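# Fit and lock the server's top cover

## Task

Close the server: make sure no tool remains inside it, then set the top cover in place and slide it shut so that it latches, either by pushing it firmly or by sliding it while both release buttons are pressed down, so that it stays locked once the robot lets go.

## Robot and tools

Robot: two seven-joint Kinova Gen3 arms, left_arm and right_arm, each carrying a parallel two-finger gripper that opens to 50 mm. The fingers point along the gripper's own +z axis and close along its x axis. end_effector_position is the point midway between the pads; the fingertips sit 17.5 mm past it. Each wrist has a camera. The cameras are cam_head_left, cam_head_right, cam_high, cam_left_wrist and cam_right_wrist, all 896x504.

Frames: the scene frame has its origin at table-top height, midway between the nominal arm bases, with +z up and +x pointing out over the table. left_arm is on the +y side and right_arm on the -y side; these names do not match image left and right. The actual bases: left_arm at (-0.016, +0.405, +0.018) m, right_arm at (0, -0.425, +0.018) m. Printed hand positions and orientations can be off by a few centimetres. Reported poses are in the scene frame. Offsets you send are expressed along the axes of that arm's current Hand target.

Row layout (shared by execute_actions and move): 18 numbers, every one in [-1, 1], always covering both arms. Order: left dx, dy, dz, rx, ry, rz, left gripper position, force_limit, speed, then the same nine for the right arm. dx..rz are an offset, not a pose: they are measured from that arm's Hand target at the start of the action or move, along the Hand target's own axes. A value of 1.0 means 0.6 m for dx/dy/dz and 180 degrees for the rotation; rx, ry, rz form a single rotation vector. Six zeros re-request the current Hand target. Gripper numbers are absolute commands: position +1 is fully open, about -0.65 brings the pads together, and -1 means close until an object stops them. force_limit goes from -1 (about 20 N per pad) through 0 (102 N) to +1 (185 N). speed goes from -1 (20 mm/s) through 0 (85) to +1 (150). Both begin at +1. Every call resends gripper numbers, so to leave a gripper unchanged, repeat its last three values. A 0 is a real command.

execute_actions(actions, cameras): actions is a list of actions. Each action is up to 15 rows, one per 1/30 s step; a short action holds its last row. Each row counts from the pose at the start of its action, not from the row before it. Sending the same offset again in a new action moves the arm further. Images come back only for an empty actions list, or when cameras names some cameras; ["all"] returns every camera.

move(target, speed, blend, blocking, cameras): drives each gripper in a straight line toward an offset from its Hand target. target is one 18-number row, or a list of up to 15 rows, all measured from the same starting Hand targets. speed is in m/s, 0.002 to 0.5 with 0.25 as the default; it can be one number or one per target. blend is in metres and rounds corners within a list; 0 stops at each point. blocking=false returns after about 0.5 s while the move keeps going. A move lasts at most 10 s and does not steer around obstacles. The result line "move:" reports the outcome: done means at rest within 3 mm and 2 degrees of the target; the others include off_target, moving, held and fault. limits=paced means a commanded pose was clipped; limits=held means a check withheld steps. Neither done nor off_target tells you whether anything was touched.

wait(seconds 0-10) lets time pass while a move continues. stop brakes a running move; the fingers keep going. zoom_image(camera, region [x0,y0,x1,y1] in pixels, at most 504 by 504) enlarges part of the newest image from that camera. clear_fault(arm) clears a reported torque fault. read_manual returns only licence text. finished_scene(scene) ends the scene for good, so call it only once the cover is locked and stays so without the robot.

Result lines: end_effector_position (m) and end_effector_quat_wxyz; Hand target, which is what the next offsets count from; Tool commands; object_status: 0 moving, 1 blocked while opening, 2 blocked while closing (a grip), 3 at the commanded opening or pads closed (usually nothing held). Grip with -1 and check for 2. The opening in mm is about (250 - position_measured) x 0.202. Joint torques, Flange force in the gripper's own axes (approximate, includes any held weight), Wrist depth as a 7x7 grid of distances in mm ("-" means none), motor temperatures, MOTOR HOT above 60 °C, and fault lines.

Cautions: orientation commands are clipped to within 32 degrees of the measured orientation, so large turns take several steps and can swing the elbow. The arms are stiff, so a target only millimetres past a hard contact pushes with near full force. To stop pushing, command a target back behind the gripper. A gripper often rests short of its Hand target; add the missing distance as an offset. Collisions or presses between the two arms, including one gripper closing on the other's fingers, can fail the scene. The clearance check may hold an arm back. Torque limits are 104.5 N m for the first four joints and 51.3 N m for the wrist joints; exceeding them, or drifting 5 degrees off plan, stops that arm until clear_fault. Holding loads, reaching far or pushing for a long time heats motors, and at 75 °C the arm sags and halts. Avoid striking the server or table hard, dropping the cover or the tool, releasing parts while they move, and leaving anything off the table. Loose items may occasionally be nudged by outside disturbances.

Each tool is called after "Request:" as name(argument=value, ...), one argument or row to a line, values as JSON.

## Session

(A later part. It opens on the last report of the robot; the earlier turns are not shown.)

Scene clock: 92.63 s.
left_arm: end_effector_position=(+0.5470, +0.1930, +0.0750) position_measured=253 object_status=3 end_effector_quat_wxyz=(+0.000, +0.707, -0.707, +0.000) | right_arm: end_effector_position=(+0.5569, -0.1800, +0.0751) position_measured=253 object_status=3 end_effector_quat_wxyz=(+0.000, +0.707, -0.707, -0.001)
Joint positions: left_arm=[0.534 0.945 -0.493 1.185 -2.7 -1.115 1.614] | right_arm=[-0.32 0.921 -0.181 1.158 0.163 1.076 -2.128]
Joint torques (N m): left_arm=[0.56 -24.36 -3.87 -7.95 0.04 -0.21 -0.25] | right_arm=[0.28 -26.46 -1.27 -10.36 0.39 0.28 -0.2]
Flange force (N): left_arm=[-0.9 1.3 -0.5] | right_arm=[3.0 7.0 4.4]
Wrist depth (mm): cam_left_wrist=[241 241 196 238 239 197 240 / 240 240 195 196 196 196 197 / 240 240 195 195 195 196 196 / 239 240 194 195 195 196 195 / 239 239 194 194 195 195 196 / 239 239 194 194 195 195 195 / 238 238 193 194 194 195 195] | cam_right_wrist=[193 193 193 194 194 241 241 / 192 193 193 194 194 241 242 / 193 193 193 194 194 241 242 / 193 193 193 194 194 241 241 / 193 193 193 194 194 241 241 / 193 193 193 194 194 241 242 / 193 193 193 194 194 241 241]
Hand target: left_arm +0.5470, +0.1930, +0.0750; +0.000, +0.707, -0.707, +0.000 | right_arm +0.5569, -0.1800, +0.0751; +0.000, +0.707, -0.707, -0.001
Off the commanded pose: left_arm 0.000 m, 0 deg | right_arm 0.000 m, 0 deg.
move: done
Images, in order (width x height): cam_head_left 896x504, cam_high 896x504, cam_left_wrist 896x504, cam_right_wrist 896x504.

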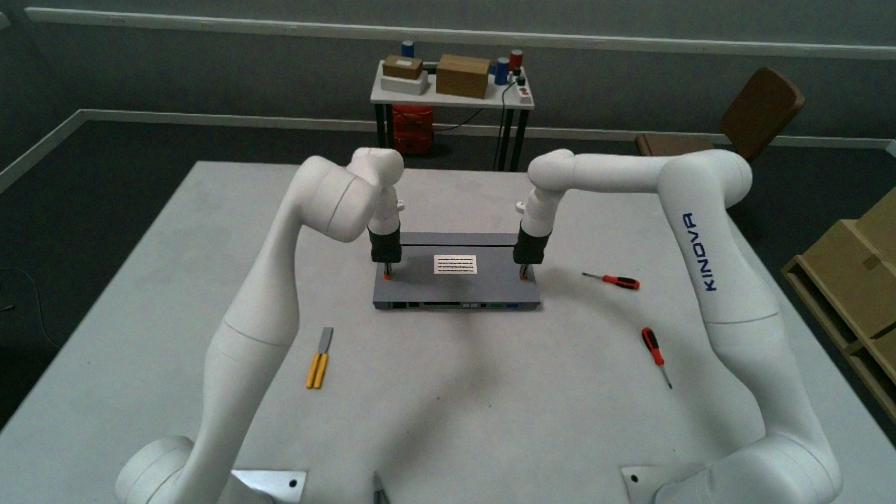

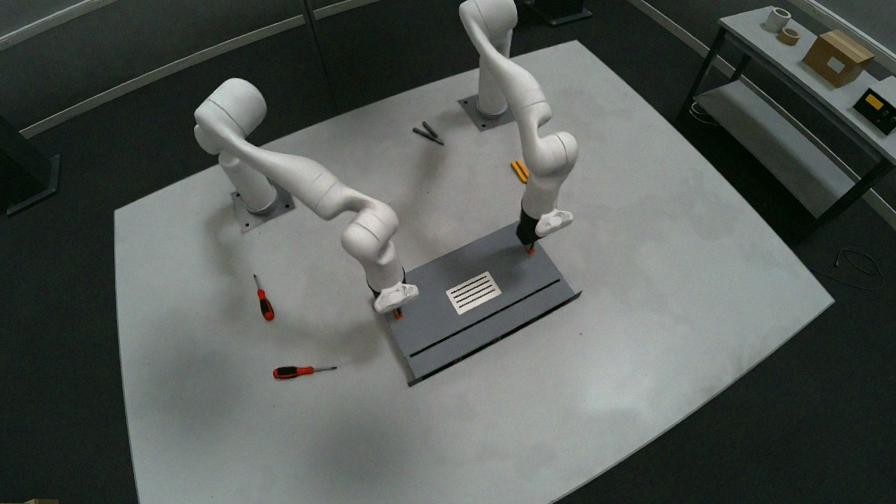

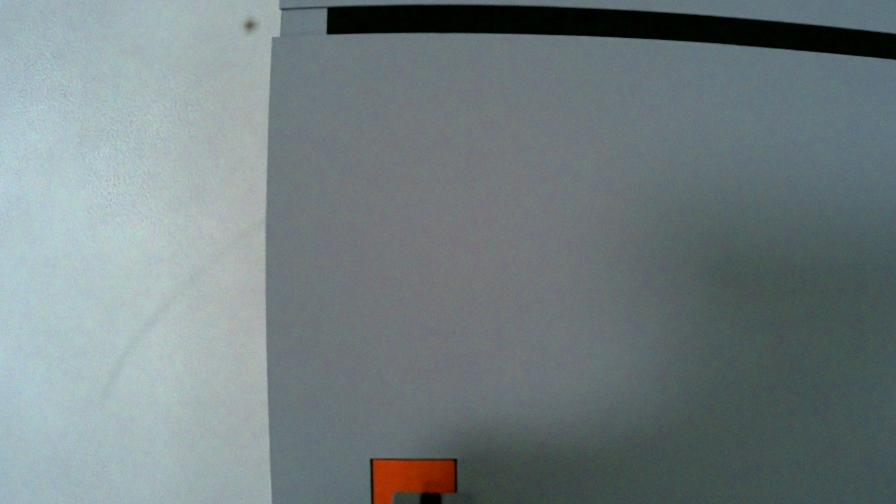

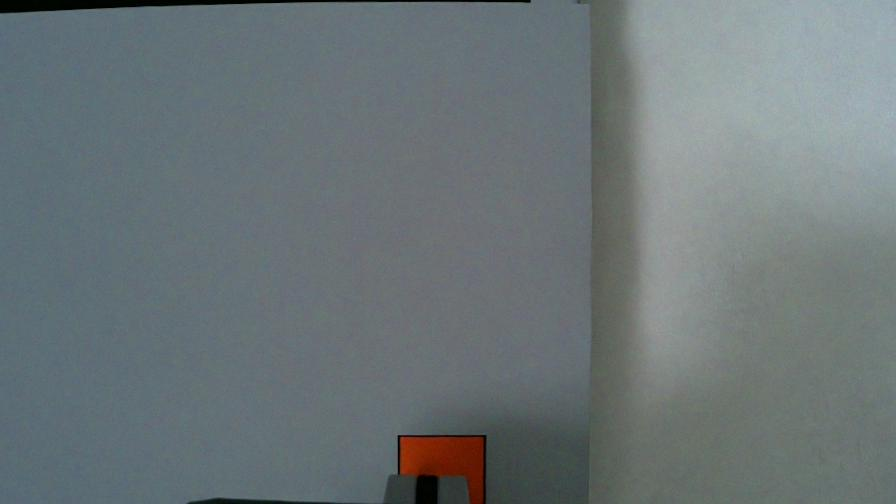

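Request:
move(
  target=[
    [-0.0067,-0.0083,0.0133,0,0,0,-0.7,0,0,0.0058,-0.01,0.0133,0,0,0,-0.7,0,0],
    [-0.0067,-0.0083,0.0193,0,0,0,-0.7,0,0,0.0058,-0.01,0.0193,0,0,0,-0.7,0,0],
  ],
  speed=[0.05,0.01],
  cameras=["cam_left_wrist","cam_right_wrist"],
)

Scene clock: 94.07 s.
left_arm: end_effector_position=(+0.5520, +0.1970, +0.0635) position_measured=253 object_status=3 end_effector_quat_wxyz=(+0.000, +0.707, -0.707, +0.000) | right_arm: end_effector_position=(+0.5629, -0.1834, +0.0637) position_measured=253 object_status=3 end_effector_quat_wxyz=(+0.000, +0.707, -0.707, -0.001)
Joint positions: left_arm=[0.521 0.966 -0.488 1.178 -2.694 -1.1 1.603] | right_arm=[-0.312 0.945 -0.18 1.147 0.165 1.064 -2.119]
Joint torques (N m): left_arm=[0.31 -15.41 -2.31 -5.51 0.39 1.12 -0.3] | right_arm=[0.1 -12.56 -0.67 -8.91 0.8 -3.5 -0.21]
Flange force (N): left_arm=[-1.9 5.5 -17.7] | right_arm=[8.8 20.1 -22.9]
Wrist depth (mm): cam_left_wrist=[230 231 186 228 228 186 229 / 230 230 185 185 186 186 186 / 229 230 184 185 185 186 186 / 229 229 184 184 184 185 186 / 228 229 184 184 184 185 185 / 228 229 183 184 184 184 184 / 228 228 183 183 183 184 184] | cam_right_wrist=[182 183 183 183 184 231 231 / 182 183 183 183 184 230 231 / 182 183 183 183 184 230 231 / 182 183 183 183 184 231 231 / 182 183 183 183 183 230 231 / 182 183 183 183 184 230 231 / 182 183 183 183 184 231 231]
Hand target: left_arm +0.5520, +0.1970, +0.0634; +0.000, +0.707, -0.707, +0.000 | right_arm +0.5629, -0.1834, +0.0635; +0.000, +0.707, -0.707, -0.001
Off the commanded pose: left_arm 0.000 m, 0 deg | right_arm 0.000 m, 0 deg.
move: done
Images, in order (width x height): cam_left_wrist 896x504, cam_right_wrist 896x504.

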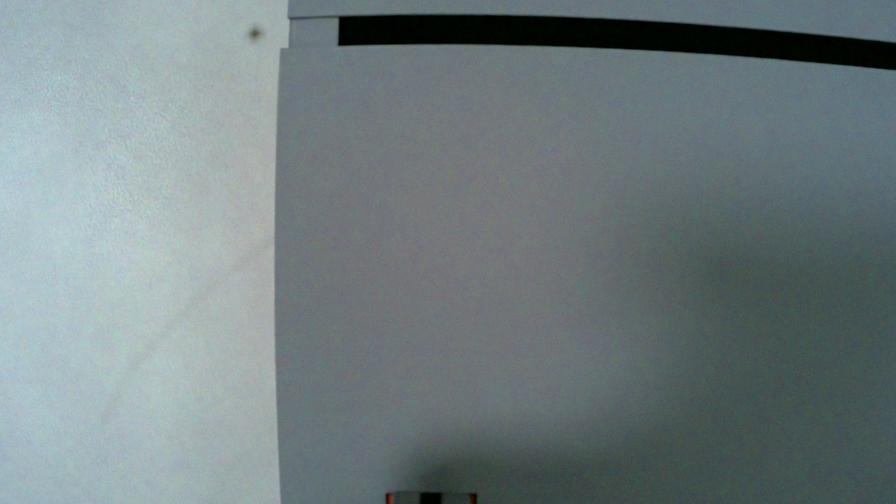

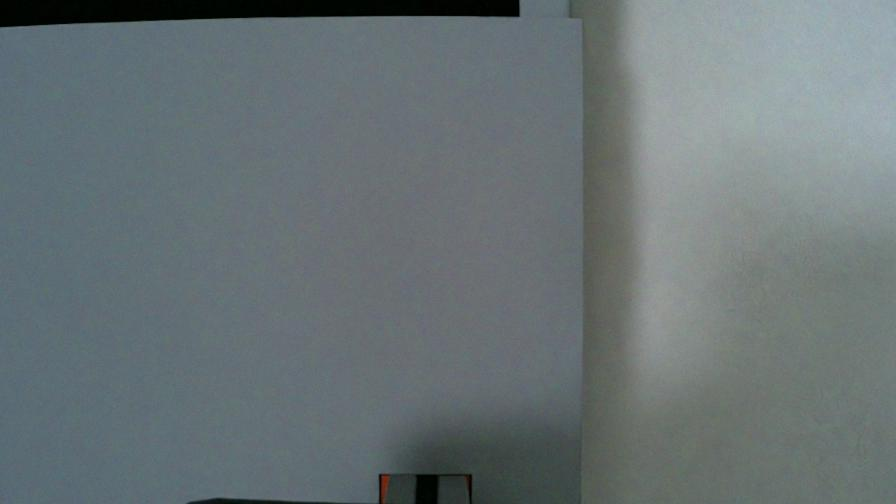

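Request:
move(
  target=[0,0,0.0033,0,0,0,-0.7,0,0,0,0,0.0025,0,0,0,-0.7,0,0],
  speed=0.01,
  cameras=[],
)

Scene clock: 95.23 s.
left_arm: end_effector_position=(+0.5520, +0.1970, +0.0615) position_measured=253 object_status=3 end_effector_quat_wxyz=(+0.000, +0.707, -0.707, +0.000) | right_arm: end_effector_position=(+0.5629, -0.1834, +0.0622) position_measured=253 object_status=3 end_effector_quat_wxyz=(+0.000, +0.707, -0.707, -0.001)
Joint positions: left_arm=[0.521 0.969 -0.487 1.179 -2.693 -1.096 1.602] | right_arm=[-0.312 0.947 -0.179 1.148 0.166 1.061 -2.12]
Joint torques (N m): left_arm=[-0.21 2.47 0.66 -2.49 1.37 4.91 -0.35] | right_arm=[-0.14 8.99 0.55 -7.68 1.62 -10.52 -0.21]
Flange force (N): left_arm=[-5.4 18.0 -52.4] | right_arm=[18.0 40.6 -66.4]
Wrist depth (mm): cam_left_wrist=[231 231 186 228 228 187 229 / 230 230 185 185 185 186 187 / 230 231 184 185 185 186 186 / 229 230 184 184 185 185 185 / 228 229 184 184 184 185 185 / 228 228 183 184 184 185 185 / 228 228 183 183 183 184 184] | cam_right_wrist=[183 183 183 184 184 230 231 / 183 183 183 183 184 231 231 / 182 183 183 183 184 231 231 / 182 183 183 183 184 230 231 / 182 182 183 183 184 230 231 / 182 183 183 183 183 230 231 / 182 182 183 183 183 230 231]
Hand target: left_arm +0.5520, +0.1970, +0.0614; +0.000, +0.707, -0.707, +0.000 | right_arm +0.5629, -0.1834, +0.0620; +0.000, +0.707, -0.707, -0.001
Off the commanded pose: left_arm 0.000 m, 0 deg | right_arm 0.000 m, 0 deg.
move: done
No camera images: "cameras" was empty.

Request:
move(
  target=[0,-0.0133,0,0,0,0,-0.7,0,0,0,-0.0133,-0.0012,0,0,0,-0.7,0,0],
  speed=0.02,
  cameras=["cam_left_wrist","cam_right_wrist","cam_head_left"],
)

Request:
zoom_image(
  camera="cam_head_left",
  region=[355, 220, 555, 330],
)

Scene clock: 96.13 s.
left_arm: end_effector_position=(+0.5600, +0.1970, +0.0614) position_measured=253 object_status=3 end_effector_quat_wxyz=(+0.000, +0.707, -0.707, +0.000) | right_arm: end_effector_position=(+0.5708, -0.1834, +0.0627) position_measured=253 object_status=3 end_effector_quat_wxyz=(+0.000, +0.707, -0.707, -0.001)
Joint positions: left_arm=[0.51 0.985 -0.486 1.142 -2.694 -1.116 1.607] | right_arm=[-0.309 0.963 -0.179 1.11 0.165 1.083 -2.111]
Joint torques (N m): left_arm=[-1.47 1.98 -0.78 -1.91 0.52 4.79 -0.31] | right_arm=[4.8 2.27 4.94 -8.86 3.9 -8.94 -0.18]
Flange force (N): left_arm=[-2.8 16.9 -50.8] | right_arm=[8.7 39.6 -54.1]
Wrist depth (mm): cam_left_wrist=[230 231 186 228 228 187 187 / 230 231 185 185 186 186 186 / 229 230 185 185 185 185 186 / 229 230 184 184 184 185 185 / 228 229 183 184 185 185 185 / 228 228 183 184 184 185 185 / 228 228 183 183 184 184 184] | cam_right_wrist=[224 183 183 183 184 230 231 / 182 183 183 183 184 230 231 / 182 183 183 183 184 230 231 / 182 183 183 183 184 231 231 / 183 183 183 184 184 230 231 / 182 183 183 183 184 231 231 / 183 183 183 183 184 230 231]
Hand target: left_arm +0.5600, +0.1970, +0.0614; +0.000, +0.707, -0.707, +0.000 | right_arm +0.5709, -0.1834, +0.0627; +0.000, +0.707, -0.707, -0.001
Off the commanded pose: left_arm 0.000 m, 0 deg | right_arm 0.000 m, 0 deg.
move: done
Images, in order (width x height): cam_head_left 896x504, cam_left_wrist 896x504, cam_right_wrist 896x504.

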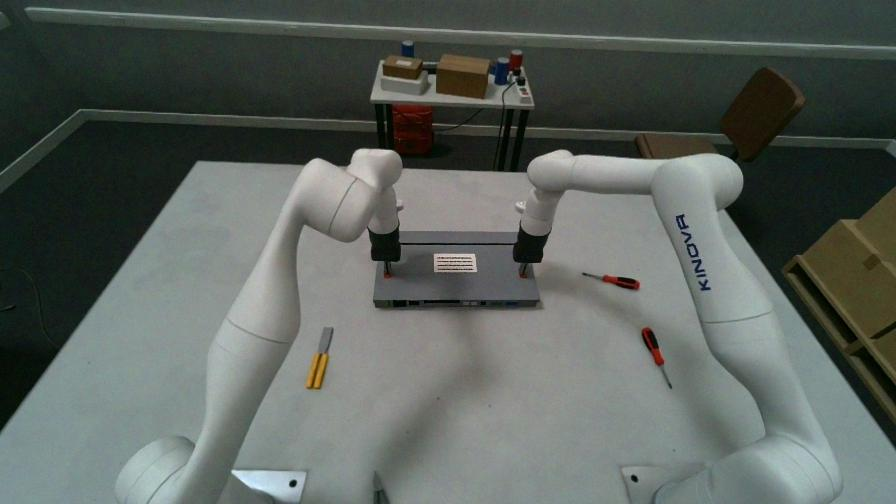

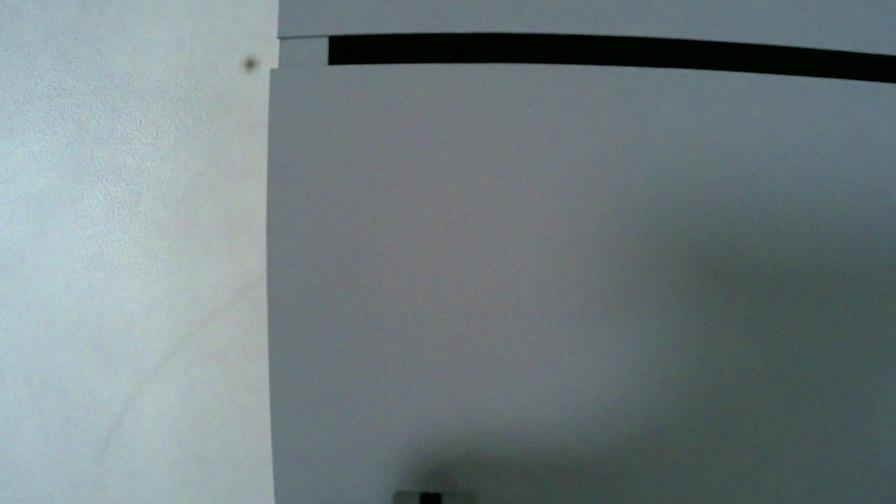

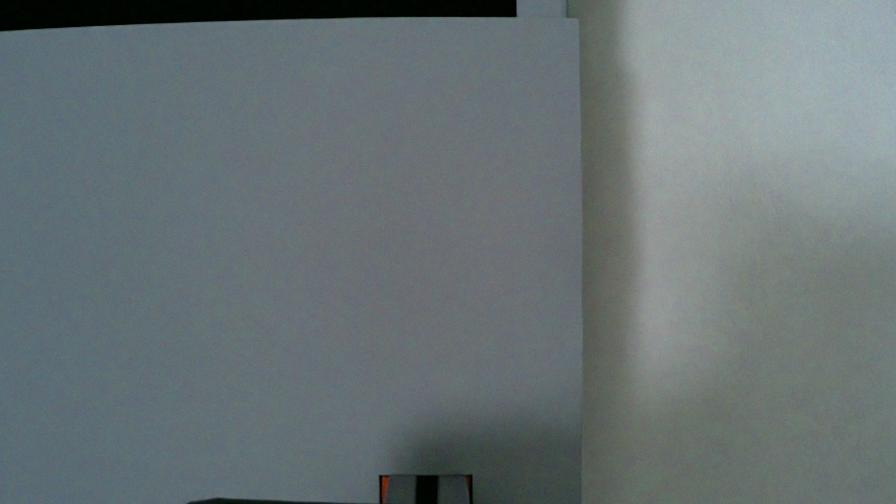

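Scaled by 2.520 from the camera's 896x504 image, which has a finer 1280x720 frame.

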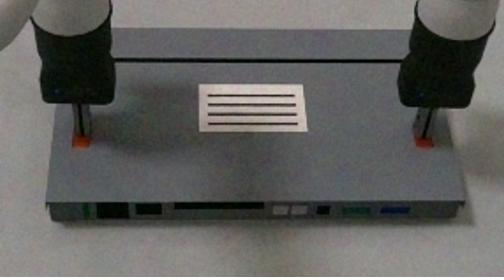

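Request:
zoom_image(
  camera="cam_right_wrist",
  region=[340, 430, 520, 504],
)

Request:
zoom_image(
  camera="cam_left_wrist",
  region=[340, 430, 520, 504],
)

Scaled by 2.800 from the camera's 896x504 image, which has a finer 1280x720 frame.

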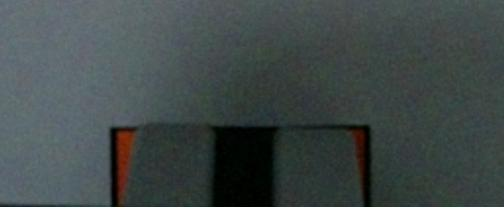

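Scaled by 2.800 from the camera's 896x504 image, which has a finer 1280x720 frame.

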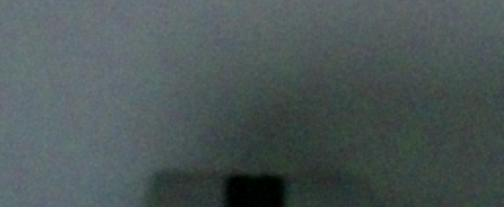

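Request:
move(
  target=[0,0.0117,-0.02,0,0,0,-0.7,0,0,0,0.0,-0.0017,0,0,0,-0.7,0,0],
  speed=0.05,
  cameras=["cam_left_wrist","cam_right_wrist"],
)

Scene clock: 98.93 s.
left_arm: end_effector_position=(+0.5530, +0.1970, +0.0734) position_measured=253 object_status=3 end_effector_quat_wxyz=(+0.000, +0.707, -0.707, +0.000) | right_arm: end_effector_position=(+0.5709, -0.1835, +0.0637) position_measured=253 object_status=3 end_effector_quat_wxyz=(+0.000, +0.707, -0.707, -0.001)
Joint positions: left_arm=[0.521 0.956 -0.491 1.165 -2.7 -1.122 1.608] | right_arm=[-0.309 0.962 -0.179 1.109 0.165 1.085 -2.111]
Joint torques (N m): left_arm=[0.49 -24.55 -3.86 -7.78 0.02 -0.27 -0.28] | right_arm=[5.45 -10.71 4.69 -9.81 3.65 -4.89 -0.2]
Flange force (N): left_arm=[-0.4 0.6 -0.6] | right_arm=[2.5 27.6 -28.5]
Wrist depth (mm): cam_left_wrist=[239 240 194 194 194 195 196 / 239 239 194 194 194 194 195 / 238 239 193 193 194 194 195 / 238 239 193 193 194 194 194 / 237 238 192 193 193 193 194 / 237 238 192 193 193 193 193 / 236 237 192 192 192 193 193] | cam_right_wrist=[224 183 183 183 184 231 231 / 182 183 183 183 184 231 231 / 182 183 183 184 184 230 231 / 182 183 183 183 184 231 231 / 183 183 183 183 184 230 231 / 182 183 183 183 184 231 231 / 183 183 183 183 184 231 231]
Hand target: left_arm +0.5529, +0.1970, +0.0734; +0.000, +0.707, -0.707, +0.000 | right_arm +0.5709, -0.1834, +0.0638; +0.000, +0.707, -0.707, -0.001
Off the commanded pose: left_arm 0.000 m, 0 deg | right_arm 0.000 m, 0 deg.
move: done
Images, in order (width x height): cam_left_wrist 896x504, cam_right_wrist 896x504.

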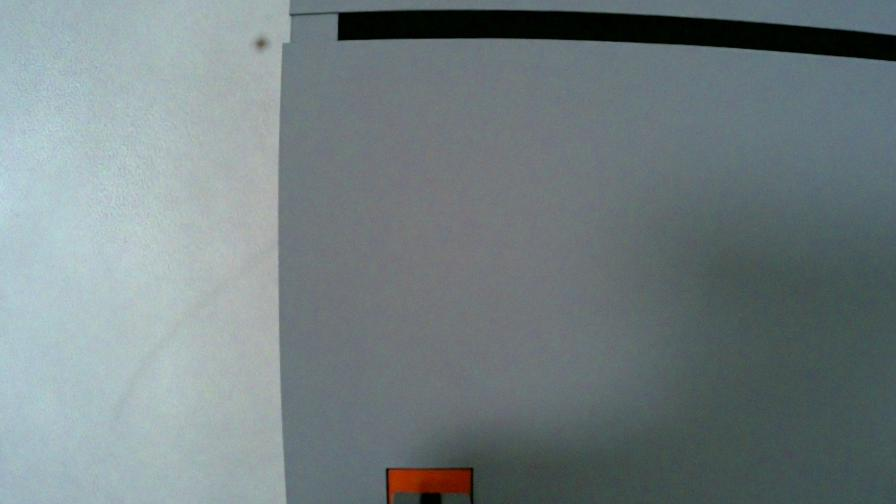

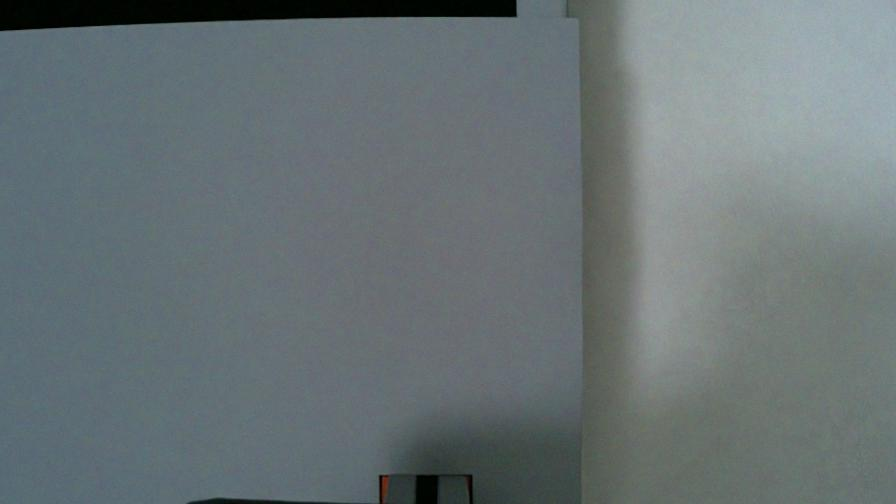

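Request:
move(
  target=[
    [0,0,0.0125,0,0,0,-0.7,0,0,0,0.0,0,0,0,0,-0.7,0,0],
    [0,0,0.0192,0,0,0,-0.7,0,0,0,0.0,0.001,0,0,0,-0.7,0,0],
  ],
  speed=[0.05,0.01],
  cameras=["cam_left_wrist"],
)

Request:
zoom_image(
  camera="cam_left_wrist",
  region=[340, 430, 520, 504],
)

Scene clock: 100.37 s.
left_arm: end_effector_position=(+0.5530, +0.1970, +0.0619) position_measured=253 object_status=3 end_effector_quat_wxyz=(+0.000, +0.707, -0.707, +0.000) | right_arm: end_effector_position=(+0.5709, -0.1834, +0.0632) position_measured=253 object_status=3 end_effector_quat_wxyz=(+0.000, +0.707, -0.707, -0.001)
Joint positions: left_arm=[0.52 0.97 -0.487 1.174 -2.693 -1.1 1.603] | right_arm=[-0.309 0.962 -0.179 1.11 0.165 1.084 -2.111]
Joint torques (N m): left_arm=[0.48 -20.72 -3.19 -7.22 0.29 0.76 -0.31] | right_arm=[4.91 -4.16 4.65 -9.85 3.75 -7.37 -0.16]
Flange force (N): left_arm=[-1.5 3.7 -8.4] | right_arm=[6.5 34.9 -41.9]
Wrist depth (mm): cam_left_wrist=[228 229 183 226 226 184 227 / 228 228 183 183 183 184 184 / 228 228 182 183 183 183 184 / 227 227 182 182 183 183 183 / 226 227 182 182 182 183 183 / 226 227 181 182 182 182 182 / 226 226 181 181 182 182 182] | cam_right_wrist=[224 182 183 184 183 231 231 / 182 183 183 183 184 231 231 / 182 183 183 183 184 231 231 / 182 183 183 183 184 231 231 / 182 183 183 183 183 231 231 / 182 183 183 183 184 230 231 / 182 183 183 183 184 231 231]
Hand target: left_arm +0.5529, +0.1970, +0.0619; +0.000, +0.707, -0.707, +0.000 | right_arm +0.5709, -0.1834, +0.0632; +0.000, +0.707, -0.707, -0.001
Off the commanded pose: left_arm 0.000 m, 0 deg | right_arm 0.000 m, 0 deg.
move: done
Images, in order (width x height): cam_left_wrist 896x504.

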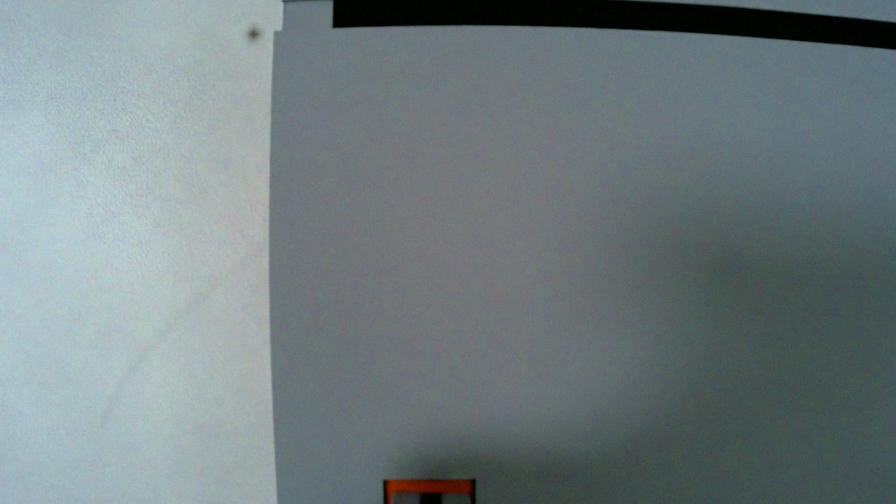

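Scaled by 2.800 from the camera's 896x504 image, which has a finer 1280x720 frame.

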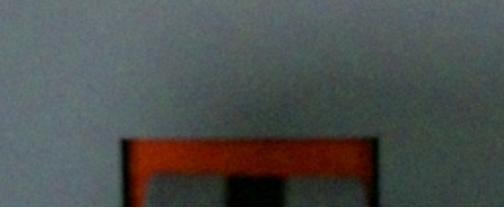

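Request:
move(
  target=[0,0,0.0033,0,0,0,-0.7,0,0,0,0.0,0.0005,0,0,0,-0.7,0,0],
  speed=0.01,
  cameras=[],
)

Scene clock: 103.10 s.
left_arm: end_effector_position=(+0.5529, +0.1970, +0.0599) position_measured=253 object_status=3 end_effector_quat_wxyz=(+0.000, +0.707, -0.707, +0.000) | right_arm: end_effector_position=(+0.5709, -0.1834, +0.0629) position_measured=253 object_status=3 end_effector_quat_wxyz=(+0.000, +0.707, -0.707, -0.001)
Joint positions: left_arm=[0.52 0.973 -0.486 1.176 -2.692 -1.096 1.602] | right_arm=[-0.309 0.963 -0.179 1.11 0.165 1.083 -2.111]
Joint torques (N m): left_arm=[0.44 -19.56 -2.92 -7.15 0.38 1.01 -0.3] | right_arm=[4.7 0.22 4.74 -9.5 3.83 -8.71 -0.19]
Flange force (N): left_arm=[-2.0 5.2 -10.7] | right_arm=[8.6 38.9 -50.5]
Wrist depth (mm): cam_left_wrist=[226 227 181 224 224 183 183 / 226 227 181 181 182 182 182 / 226 226 180 181 181 181 182 / 225 226 180 180 181 181 182 / 225 225 180 180 180 181 181 / 224 225 179 180 180 180 181 / 224 224 179 179 180 180 180] | cam_right_wrist=[224 183 183 183 184 230 231 / 182 183 183 183 183 230 231 / 183 183 183 183 184 231 231 / 182 183 183 183 184 230 231 / 183 183 183 183 184 230 231 / 182 183 183 184 184 231 231 / 182 183 183 183 184 231 231]
Hand target: left_arm +0.5529, +0.1970, +0.0599; +0.000, +0.707, -0.707, +0.000 | right_arm +0.5709, -0.1834, +0.0629; +0.000, +0.707, -0.707, -0.001
Off the commanded pose: left_arm 0.000 m, 0 deg | right_arm 0.000 m, 0 deg.
move: done
No camera images: "cameras" was empty.

Request:
move(
  target=[
    [0,0,0,0,0,0,-0.7,0,0,0,0.0,-0.015,0,0,0,-0.7,0,0],
    [0,0,0,0,0,0,-0.7,0,0,0,0.0075,-0.015,0,0,0,-0.7,0,0],
  ],
  speed=[0.03,0.03],
  cameras=["cam_right_wrist","cam_left_wrist"],
)

Scene clock: 104.27 s.
left_arm: end_effector_position=(+0.5529, +0.1970, +0.0599) position_measured=253 object_status=3 end_effector_quat_wxyz=(+0.000, +0.707, -0.707, +0.000) | right_arm: end_effector_position=(+0.5664, -0.1834, +0.0719) position_measured=253 object_status=3 end_effector_quat_wxyz=(+0.000, +0.707, -0.707, -0.001)
Joint positions: left_arm=[0.52 0.973 -0.486 1.176 -2.692 -1.096 1.602] | right_arm=[-0.311 0.942 -0.18 1.124 0.163 1.09 -2.114]
Joint torques (N m): left_arm=[0.43 -19.59 -2.98 -7.11 0.38 1.01 -0.3] | right_arm=[0.36 -26.83 -1.36 -10.48 0.37 0.3 -0.22]
Flange force (N): left_arm=[-1.9 5.0 -10.6] | right_arm=[3.0 7.5 4.5]
Wrist depth (mm): cam_left_wrist=[227 227 181 224 224 183 183 / 226 226 181 181 182 182 182 / 226 226 180 181 181 181 182 / 225 225 180 180 181 181 181 / 225 225 180 180 180 181 181 / 224 225 179 180 180 180 181 / 224 224 179 179 179 180 180] | cam_right_wrist=[189 190 190 191 237 237 238 / 189 190 190 191 237 238 238 / 189 190 190 191 237 237 238 / 189 189 190 190 191 238 238 / 190 190 190 190 238 238 238 / 189 190 190 190 237 238 238 / 189 190 190 191 237 238 238]
Hand target: left_arm +0.5529, +0.1970, +0.0599; +0.000, +0.707, -0.707, +0.000 | right_arm +0.5664, -0.1834, +0.0719; +0.000, +0.707, -0.707, -0.001
Off the commanded pose: left_arm 0.000 m, 0 deg | right_arm 0.000 m, 0 deg.
move: done
Images, in order (width x height): cam_left_wrist 896x504, cam_right_wrist 896x504.

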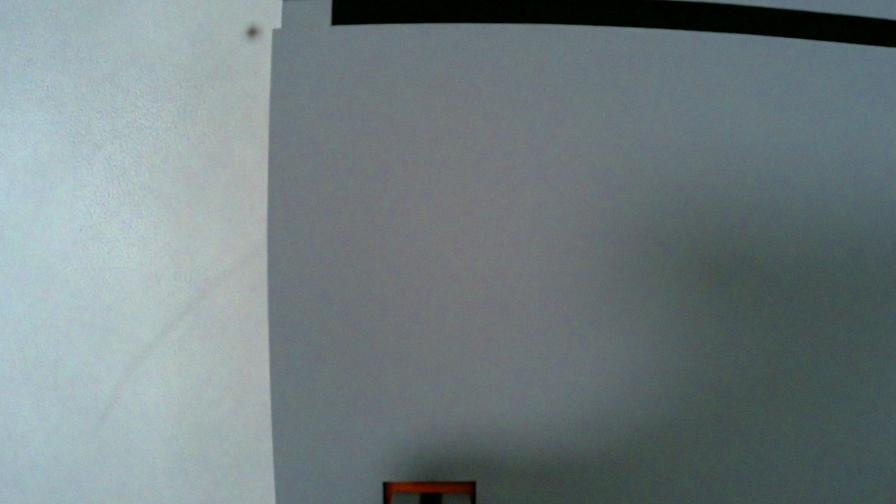

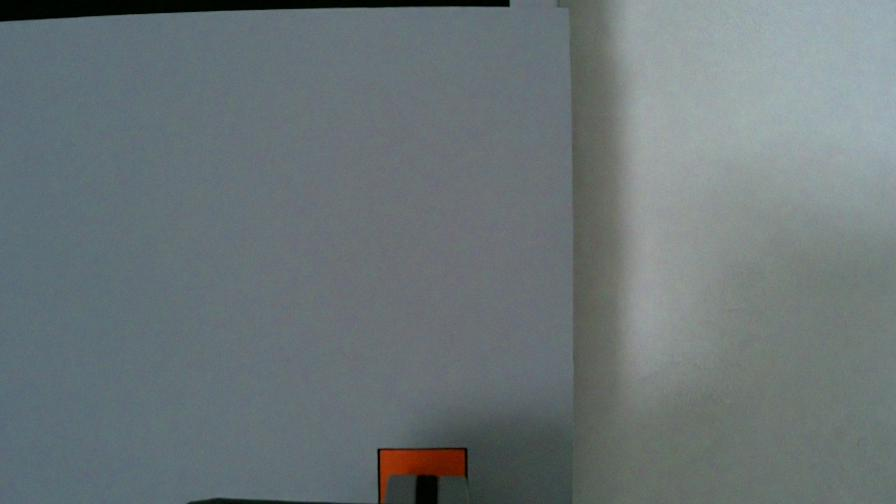

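Request:
move(
  target=[
    [0,0,0,0,0,0,-0.7,0,0,-0.0018,0.0,0.01,0,0,0,-0.7,0,0],
    [0,0,0,0,0,0,-0.7,0,0,-0.0018,0.0,0.0198,0,0,0,-0.7,0,0],
  ],
  speed=[0.05,0.01],
  cameras=["cam_right_wrist"],
)

Scene clock: 105.77 s.
left_arm: end_effector_position=(+0.5529, +0.1970, +0.0599) position_measured=253 object_status=3 end_effector_quat_wxyz=(+0.000, +0.707, -0.707, +0.000) | right_arm: end_effector_position=(+0.5664, -0.1824, +0.0600) position_measured=253 object_status=3 end_effector_quat_wxyz=(+0.000, +0.707, -0.707, -0.001)
Joint positions: left_arm=[0.52 0.973 -0.486 1.176 -2.692 -1.096 1.602] | right_arm=[-0.313 0.958 -0.179 1.131 0.166 1.067 -2.118]
Joint torques (N m): left_arm=[0.47 -19.55 -2.98 -7.13 0.39 1.01 -0.29] | right_arm=[0.32 -20.8 -1.02 -8.68 0.44 -0.52 -0.19]
Flange force (N): left_arm=[-2.0 5.1 -10.7] | right_arm=[4.1 10.1 -6.5]
Wrist depth (mm): cam_left_wrist=[226 227 181 223 224 183 183 / 226 227 181 181 181 182 182 / 226 226 180 181 181 181 182 / 225 226 180 180 181 181 181 / 225 225 180 180 180 181 181 / 224 224 179 180 180 180 181 / 224 224 179 179 180 180 180] | cam_right_wrist=[178 178 179 179 179 227 227 / 178 179 179 179 179 227 227 / 178 179 179 179 180 226 227 / 178 179 179 179 179 226 227 / 178 178 179 179 179 226 227 / 178 178 179 179 179 226 227 / 178 178 179 179 179 226 227]
Hand target: left_arm +0.5529, +0.1970, +0.0599; +0.000, +0.707, -0.707, +0.000 | right_arm +0.5664, -0.1824, +0.0600; +0.000, +0.707, -0.707, -0.001
Off the commanded pose: left_arm 0.000 m, 0 deg | right_arm 0.000 m, 0 deg.
move: done
Images, in order (width x height): cam_right_wrist 896x504.

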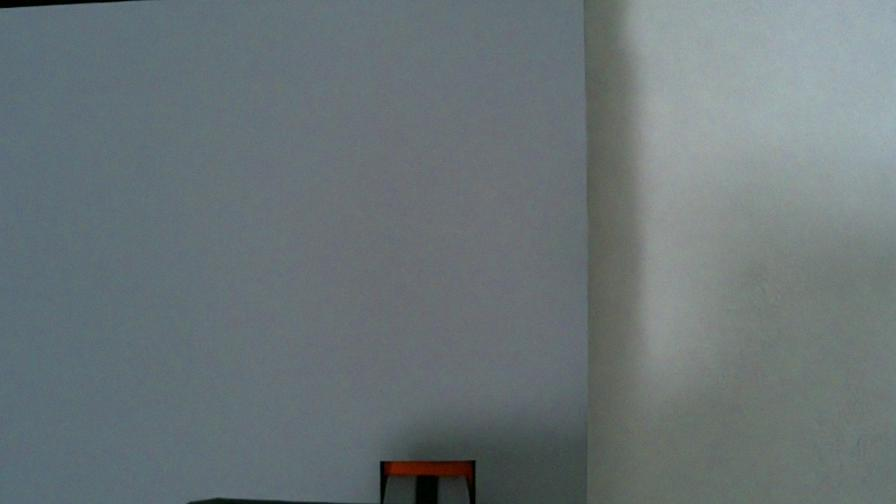

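Request:
move(
  target=[0,-0.0117,0,0,0,0,-0.7,0,0,0,-0.0117,0,0,0,0,-0.7,0,0],
  speed=0.02,
  cameras=["cam_left_wrist","cam_right_wrist"],
)

Scene clock: 106.67 s.
left_arm: end_effector_position=(+0.5599, +0.1970, +0.0599) position_measured=253 object_status=3 end_effector_quat_wxyz=(+0.000, +0.707, -0.707, +0.000) | right_arm: end_effector_position=(+0.5734, -0.1823, +0.0600) position_measured=253 object_status=3 end_effector_quat_wxyz=(+0.000, +0.707, -0.707, -0.001)
Joint positions: left_arm=[0.51 0.987 -0.486 1.143 -2.693 -1.113 1.606] | right_arm=[-0.31 0.973 -0.179 1.098 0.166 1.085 -2.11]
Joint torques (N m): left_arm=[-0.79 -20.78 -4.23 -10.66 0.49 3.79 -0.39] | right_arm=[2.29 -22.05 0.9 -11.22 1.6 -2.03 -0.25]
Flange force (N): left_arm=[-3.0 14.4 -11.9] | right_arm=[3.6 16.8 -6.8]
Wrist depth (mm): cam_left_wrist=[226 226 181 181 181 182 182 / 226 226 180 181 181 181 182 / 225 225 180 180 181 181 181 / 225 226 180 180 180 180 181 / 224 225 179 180 180 180 181 / 224 224 179 179 179 180 180 / 223 224 179 179 179 180 180] | cam_right_wrist=[178 178 179 179 179 226 226 / 178 178 179 179 179 226 227 / 178 178 178 179 179 226 227 / 178 178 179 179 179 226 226 / 178 178 179 179 179 226 226 / 178 178 179 179 179 226 226 / 178 178 178 179 179 226 226]
Hand target: left_arm +0.5600, +0.1970, +0.0599; +0.000, +0.707, -0.707, +0.000 | right_arm +0.5734, -0.1824, +0.0600; +0.000, +0.707, -0.707, -0.001
Off the commanded pose: left_arm 0.000 m, 0 deg | right_arm 0.000 m, 0 deg.
move: done
Images, in order (width x height): cam_left_wrist 896x504, cam_right_wrist 896x504.

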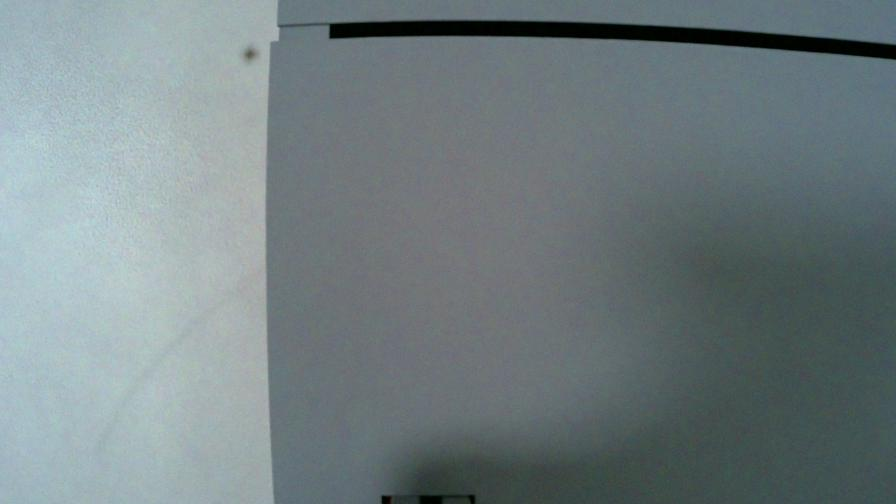

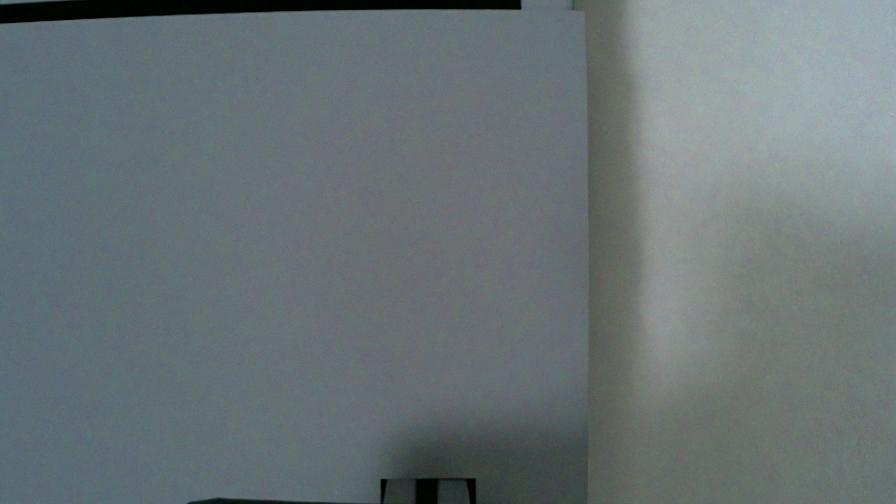

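Request:
move(
  target=[0,-0.0083,0,0,0,0,-0.7,0,0,0,-0.0083,0,0,0,0,-0.7,0,0],
  speed=0.02,
  cameras=["cam_left_wrist","cam_right_wrist"],
)

Scene clock: 107.50 s.
left_arm: end_effector_position=(+0.5649, +0.1970, +0.0599) position_measured=253 object_status=3 end_effector_quat_wxyz=(+0.000, +0.707, -0.707, +0.000) | right_arm: end_effector_position=(+0.5783, -0.1824, +0.0600) position_measured=253 object_status=3 end_effector_quat_wxyz=(+0.000, +0.707, -0.707, -0.001)
Joint positions: left_arm=[0.503 0.997 -0.485 1.119 -2.693 -1.125 1.609] | right_arm=[-0.309 0.984 -0.178 1.073 0.165 1.099 -2.104]
Joint torques (N m): left_arm=[-0.82 -21.2 -4.31 -10.6 0.4 3.7 -0.37] | right_arm=[3.64 -22.88 2.1 -12.3 2.34 -2.67 -0.27]
Flange force (N): left_arm=[-2.8 13.9 -11.4] | right_arm=[2.4 19.5 -6.6]
Wrist depth (mm): cam_left_wrist=[226 226 180 181 182 182 182 / 225 226 180 180 181 181 182 / 225 225 180 180 180 181 181 / 225 225 179 180 180 181 181 / 224 224 179 180 180 180 181 / 224 224 179 179 180 180 180 / 224 224 179 179 179 179 180] | cam_right_wrist=[178 178 178 179 179 226 226 / 178 178 178 179 179 226 226 / 178 178 178 179 179 226 226 / 178 178 178 179 179 226 226 / 178 178 178 179 179 226 226 / 178 178 179 179 179 226 226 / 178 178 178 179 179 226 226]
Hand target: left_arm +0.5650, +0.1970, +0.0599; +0.000, +0.707, -0.707, +0.000 | right_arm +0.5784, -0.1824, +0.0600; +0.000, +0.707, -0.707, -0.001
Off the commanded pose: left_arm 0.000 m, 0 deg | right_arm 0.000 m, 0 deg.
move: done
Images, in order (width x height): cam_left_wrist 896x504, cam_right_wrist 896x504.

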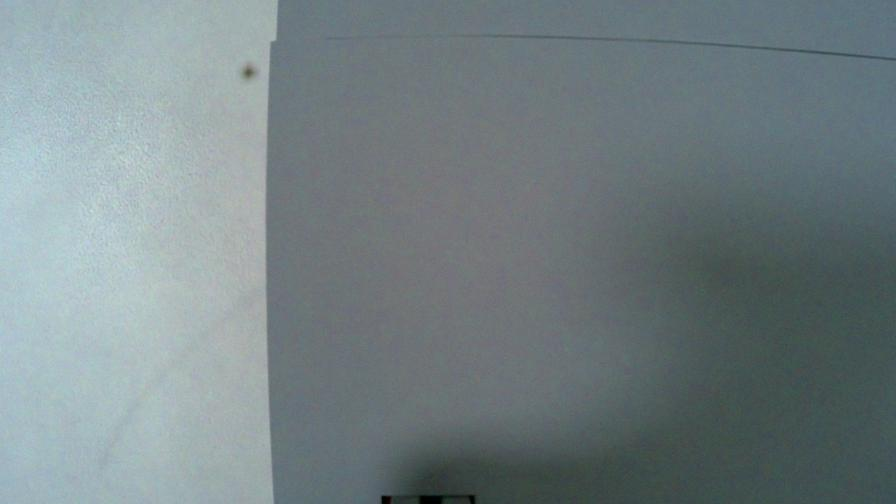

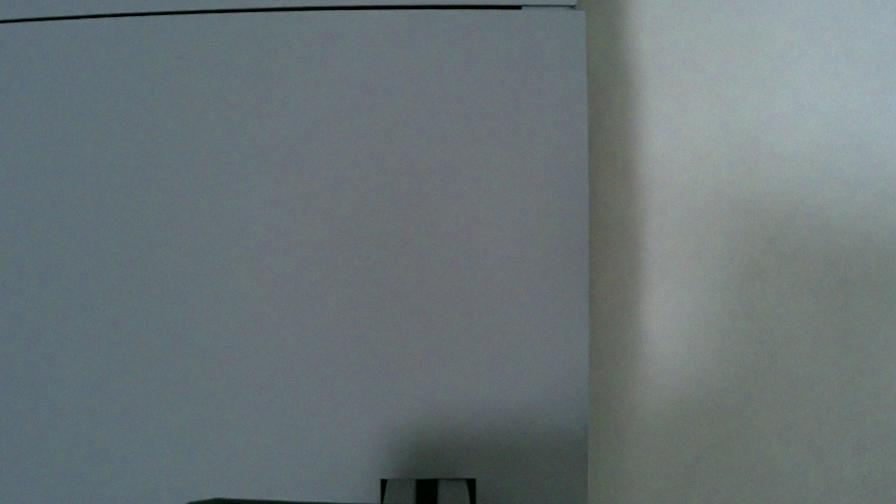

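Request:
move(
  target=[0,-0.0033,0,0,0,0,-0.7,0,0,0,-0.0042,0,0,0,0,-0.7,0,0],
  speed=0.02,
  cameras=["cam_left_wrist","cam_right_wrist"],
)

Request:
zoom_image(
  camera="cam_right_wrist",
  region=[400, 0, 620, 60],
)

Request:
zoom_image(
  camera="cam_left_wrist",
  region=[240, 10, 500, 80],
)

Scene clock: 108.33 s.
left_arm: end_effector_position=(+0.5669, +0.1971, +0.0599) position_measured=253 object_status=3 end_effector_quat_wxyz=(+0.000, +0.707, -0.707, +0.000) | right_arm: end_effector_position=(+0.5809, -0.1824, +0.0600) position_measured=253 object_status=3 end_effector_quat_wxyz=(+0.000, +0.707, -0.707, -0.001)
Joint positions: left_arm=[0.501 1.001 -0.485 1.11 -2.693 -1.13 1.611] | right_arm=[-0.308 0.989 -0.178 1.061 0.165 1.106 -2.102]
Joint torques (N m): left_arm=[-1.18 -21.19 -4.63 -10.36 0.21 3.69 -0.4] | right_arm=[3.11 -22.63 1.7 -13.14 2.16 -3.66 -0.28]
Flange force (N): left_arm=[-1.9 13.4 -11.4] | right_arm=[4.2 21.6 -8.3]
Wrist depth (mm): cam_left_wrist=[226 226 181 181 181 182 182 / 226 226 180 180 181 181 182 / 225 225 180 180 181 181 181 / 225 225 180 180 180 181 181 / 224 224 179 179 180 180 181 / 224 224 179 179 179 180 180 / 223 224 179 179 179 180 180] | cam_right_wrist=[178 178 178 179 179 226 226 / 178 178 178 179 179 226 226 / 178 178 178 179 179 226 226 / 178 178 178 179 179 226 226 / 177 178 179 179 179 226 226 / 178 178 178 179 179 226 226 / 178 178 178 179 179 226 227]
Hand target: left_arm +0.5669, +0.1971, +0.0599; +0.000, +0.707, -0.707, +0.000 | right_arm +0.5809, -0.1824, +0.0600; +0.000, +0.707, -0.707, -0.001
Off the commanded pose: left_arm 0.000 m, 0 deg | right_arm 0.000 m, 0 deg.
move: done
Images, in order (width x height): cam_left_wrist 896x504, cam_right_wrist 896x504.

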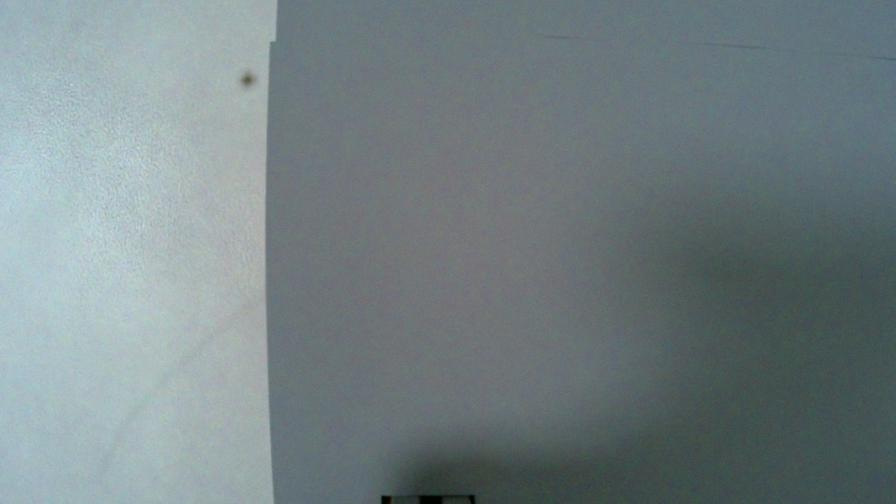

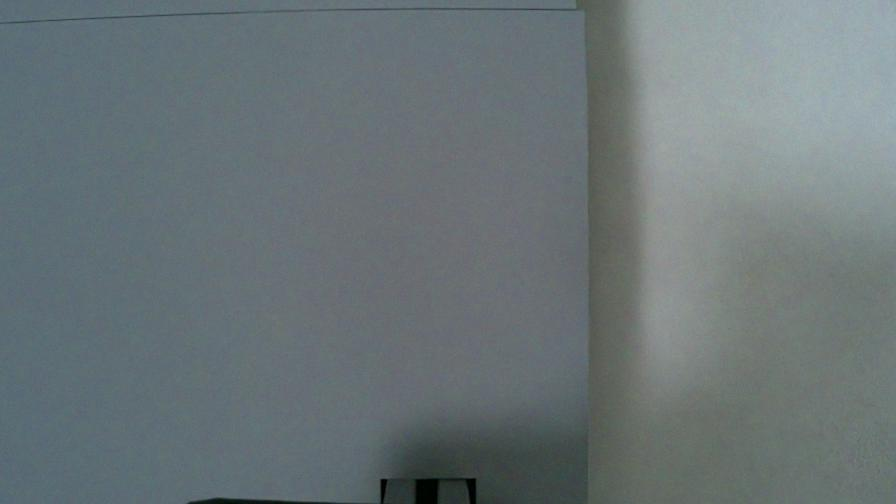

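Scaled by 2.291 from the camera's 896x504 image, which has a finer 1280x720 frame.

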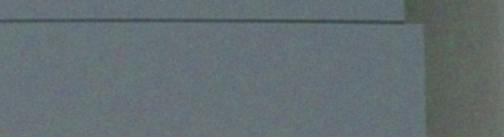

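Scaled by 1.938 from the camera's 896x504 image, which has a finer 1280x720 frame.

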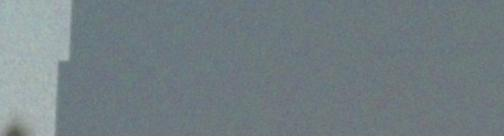

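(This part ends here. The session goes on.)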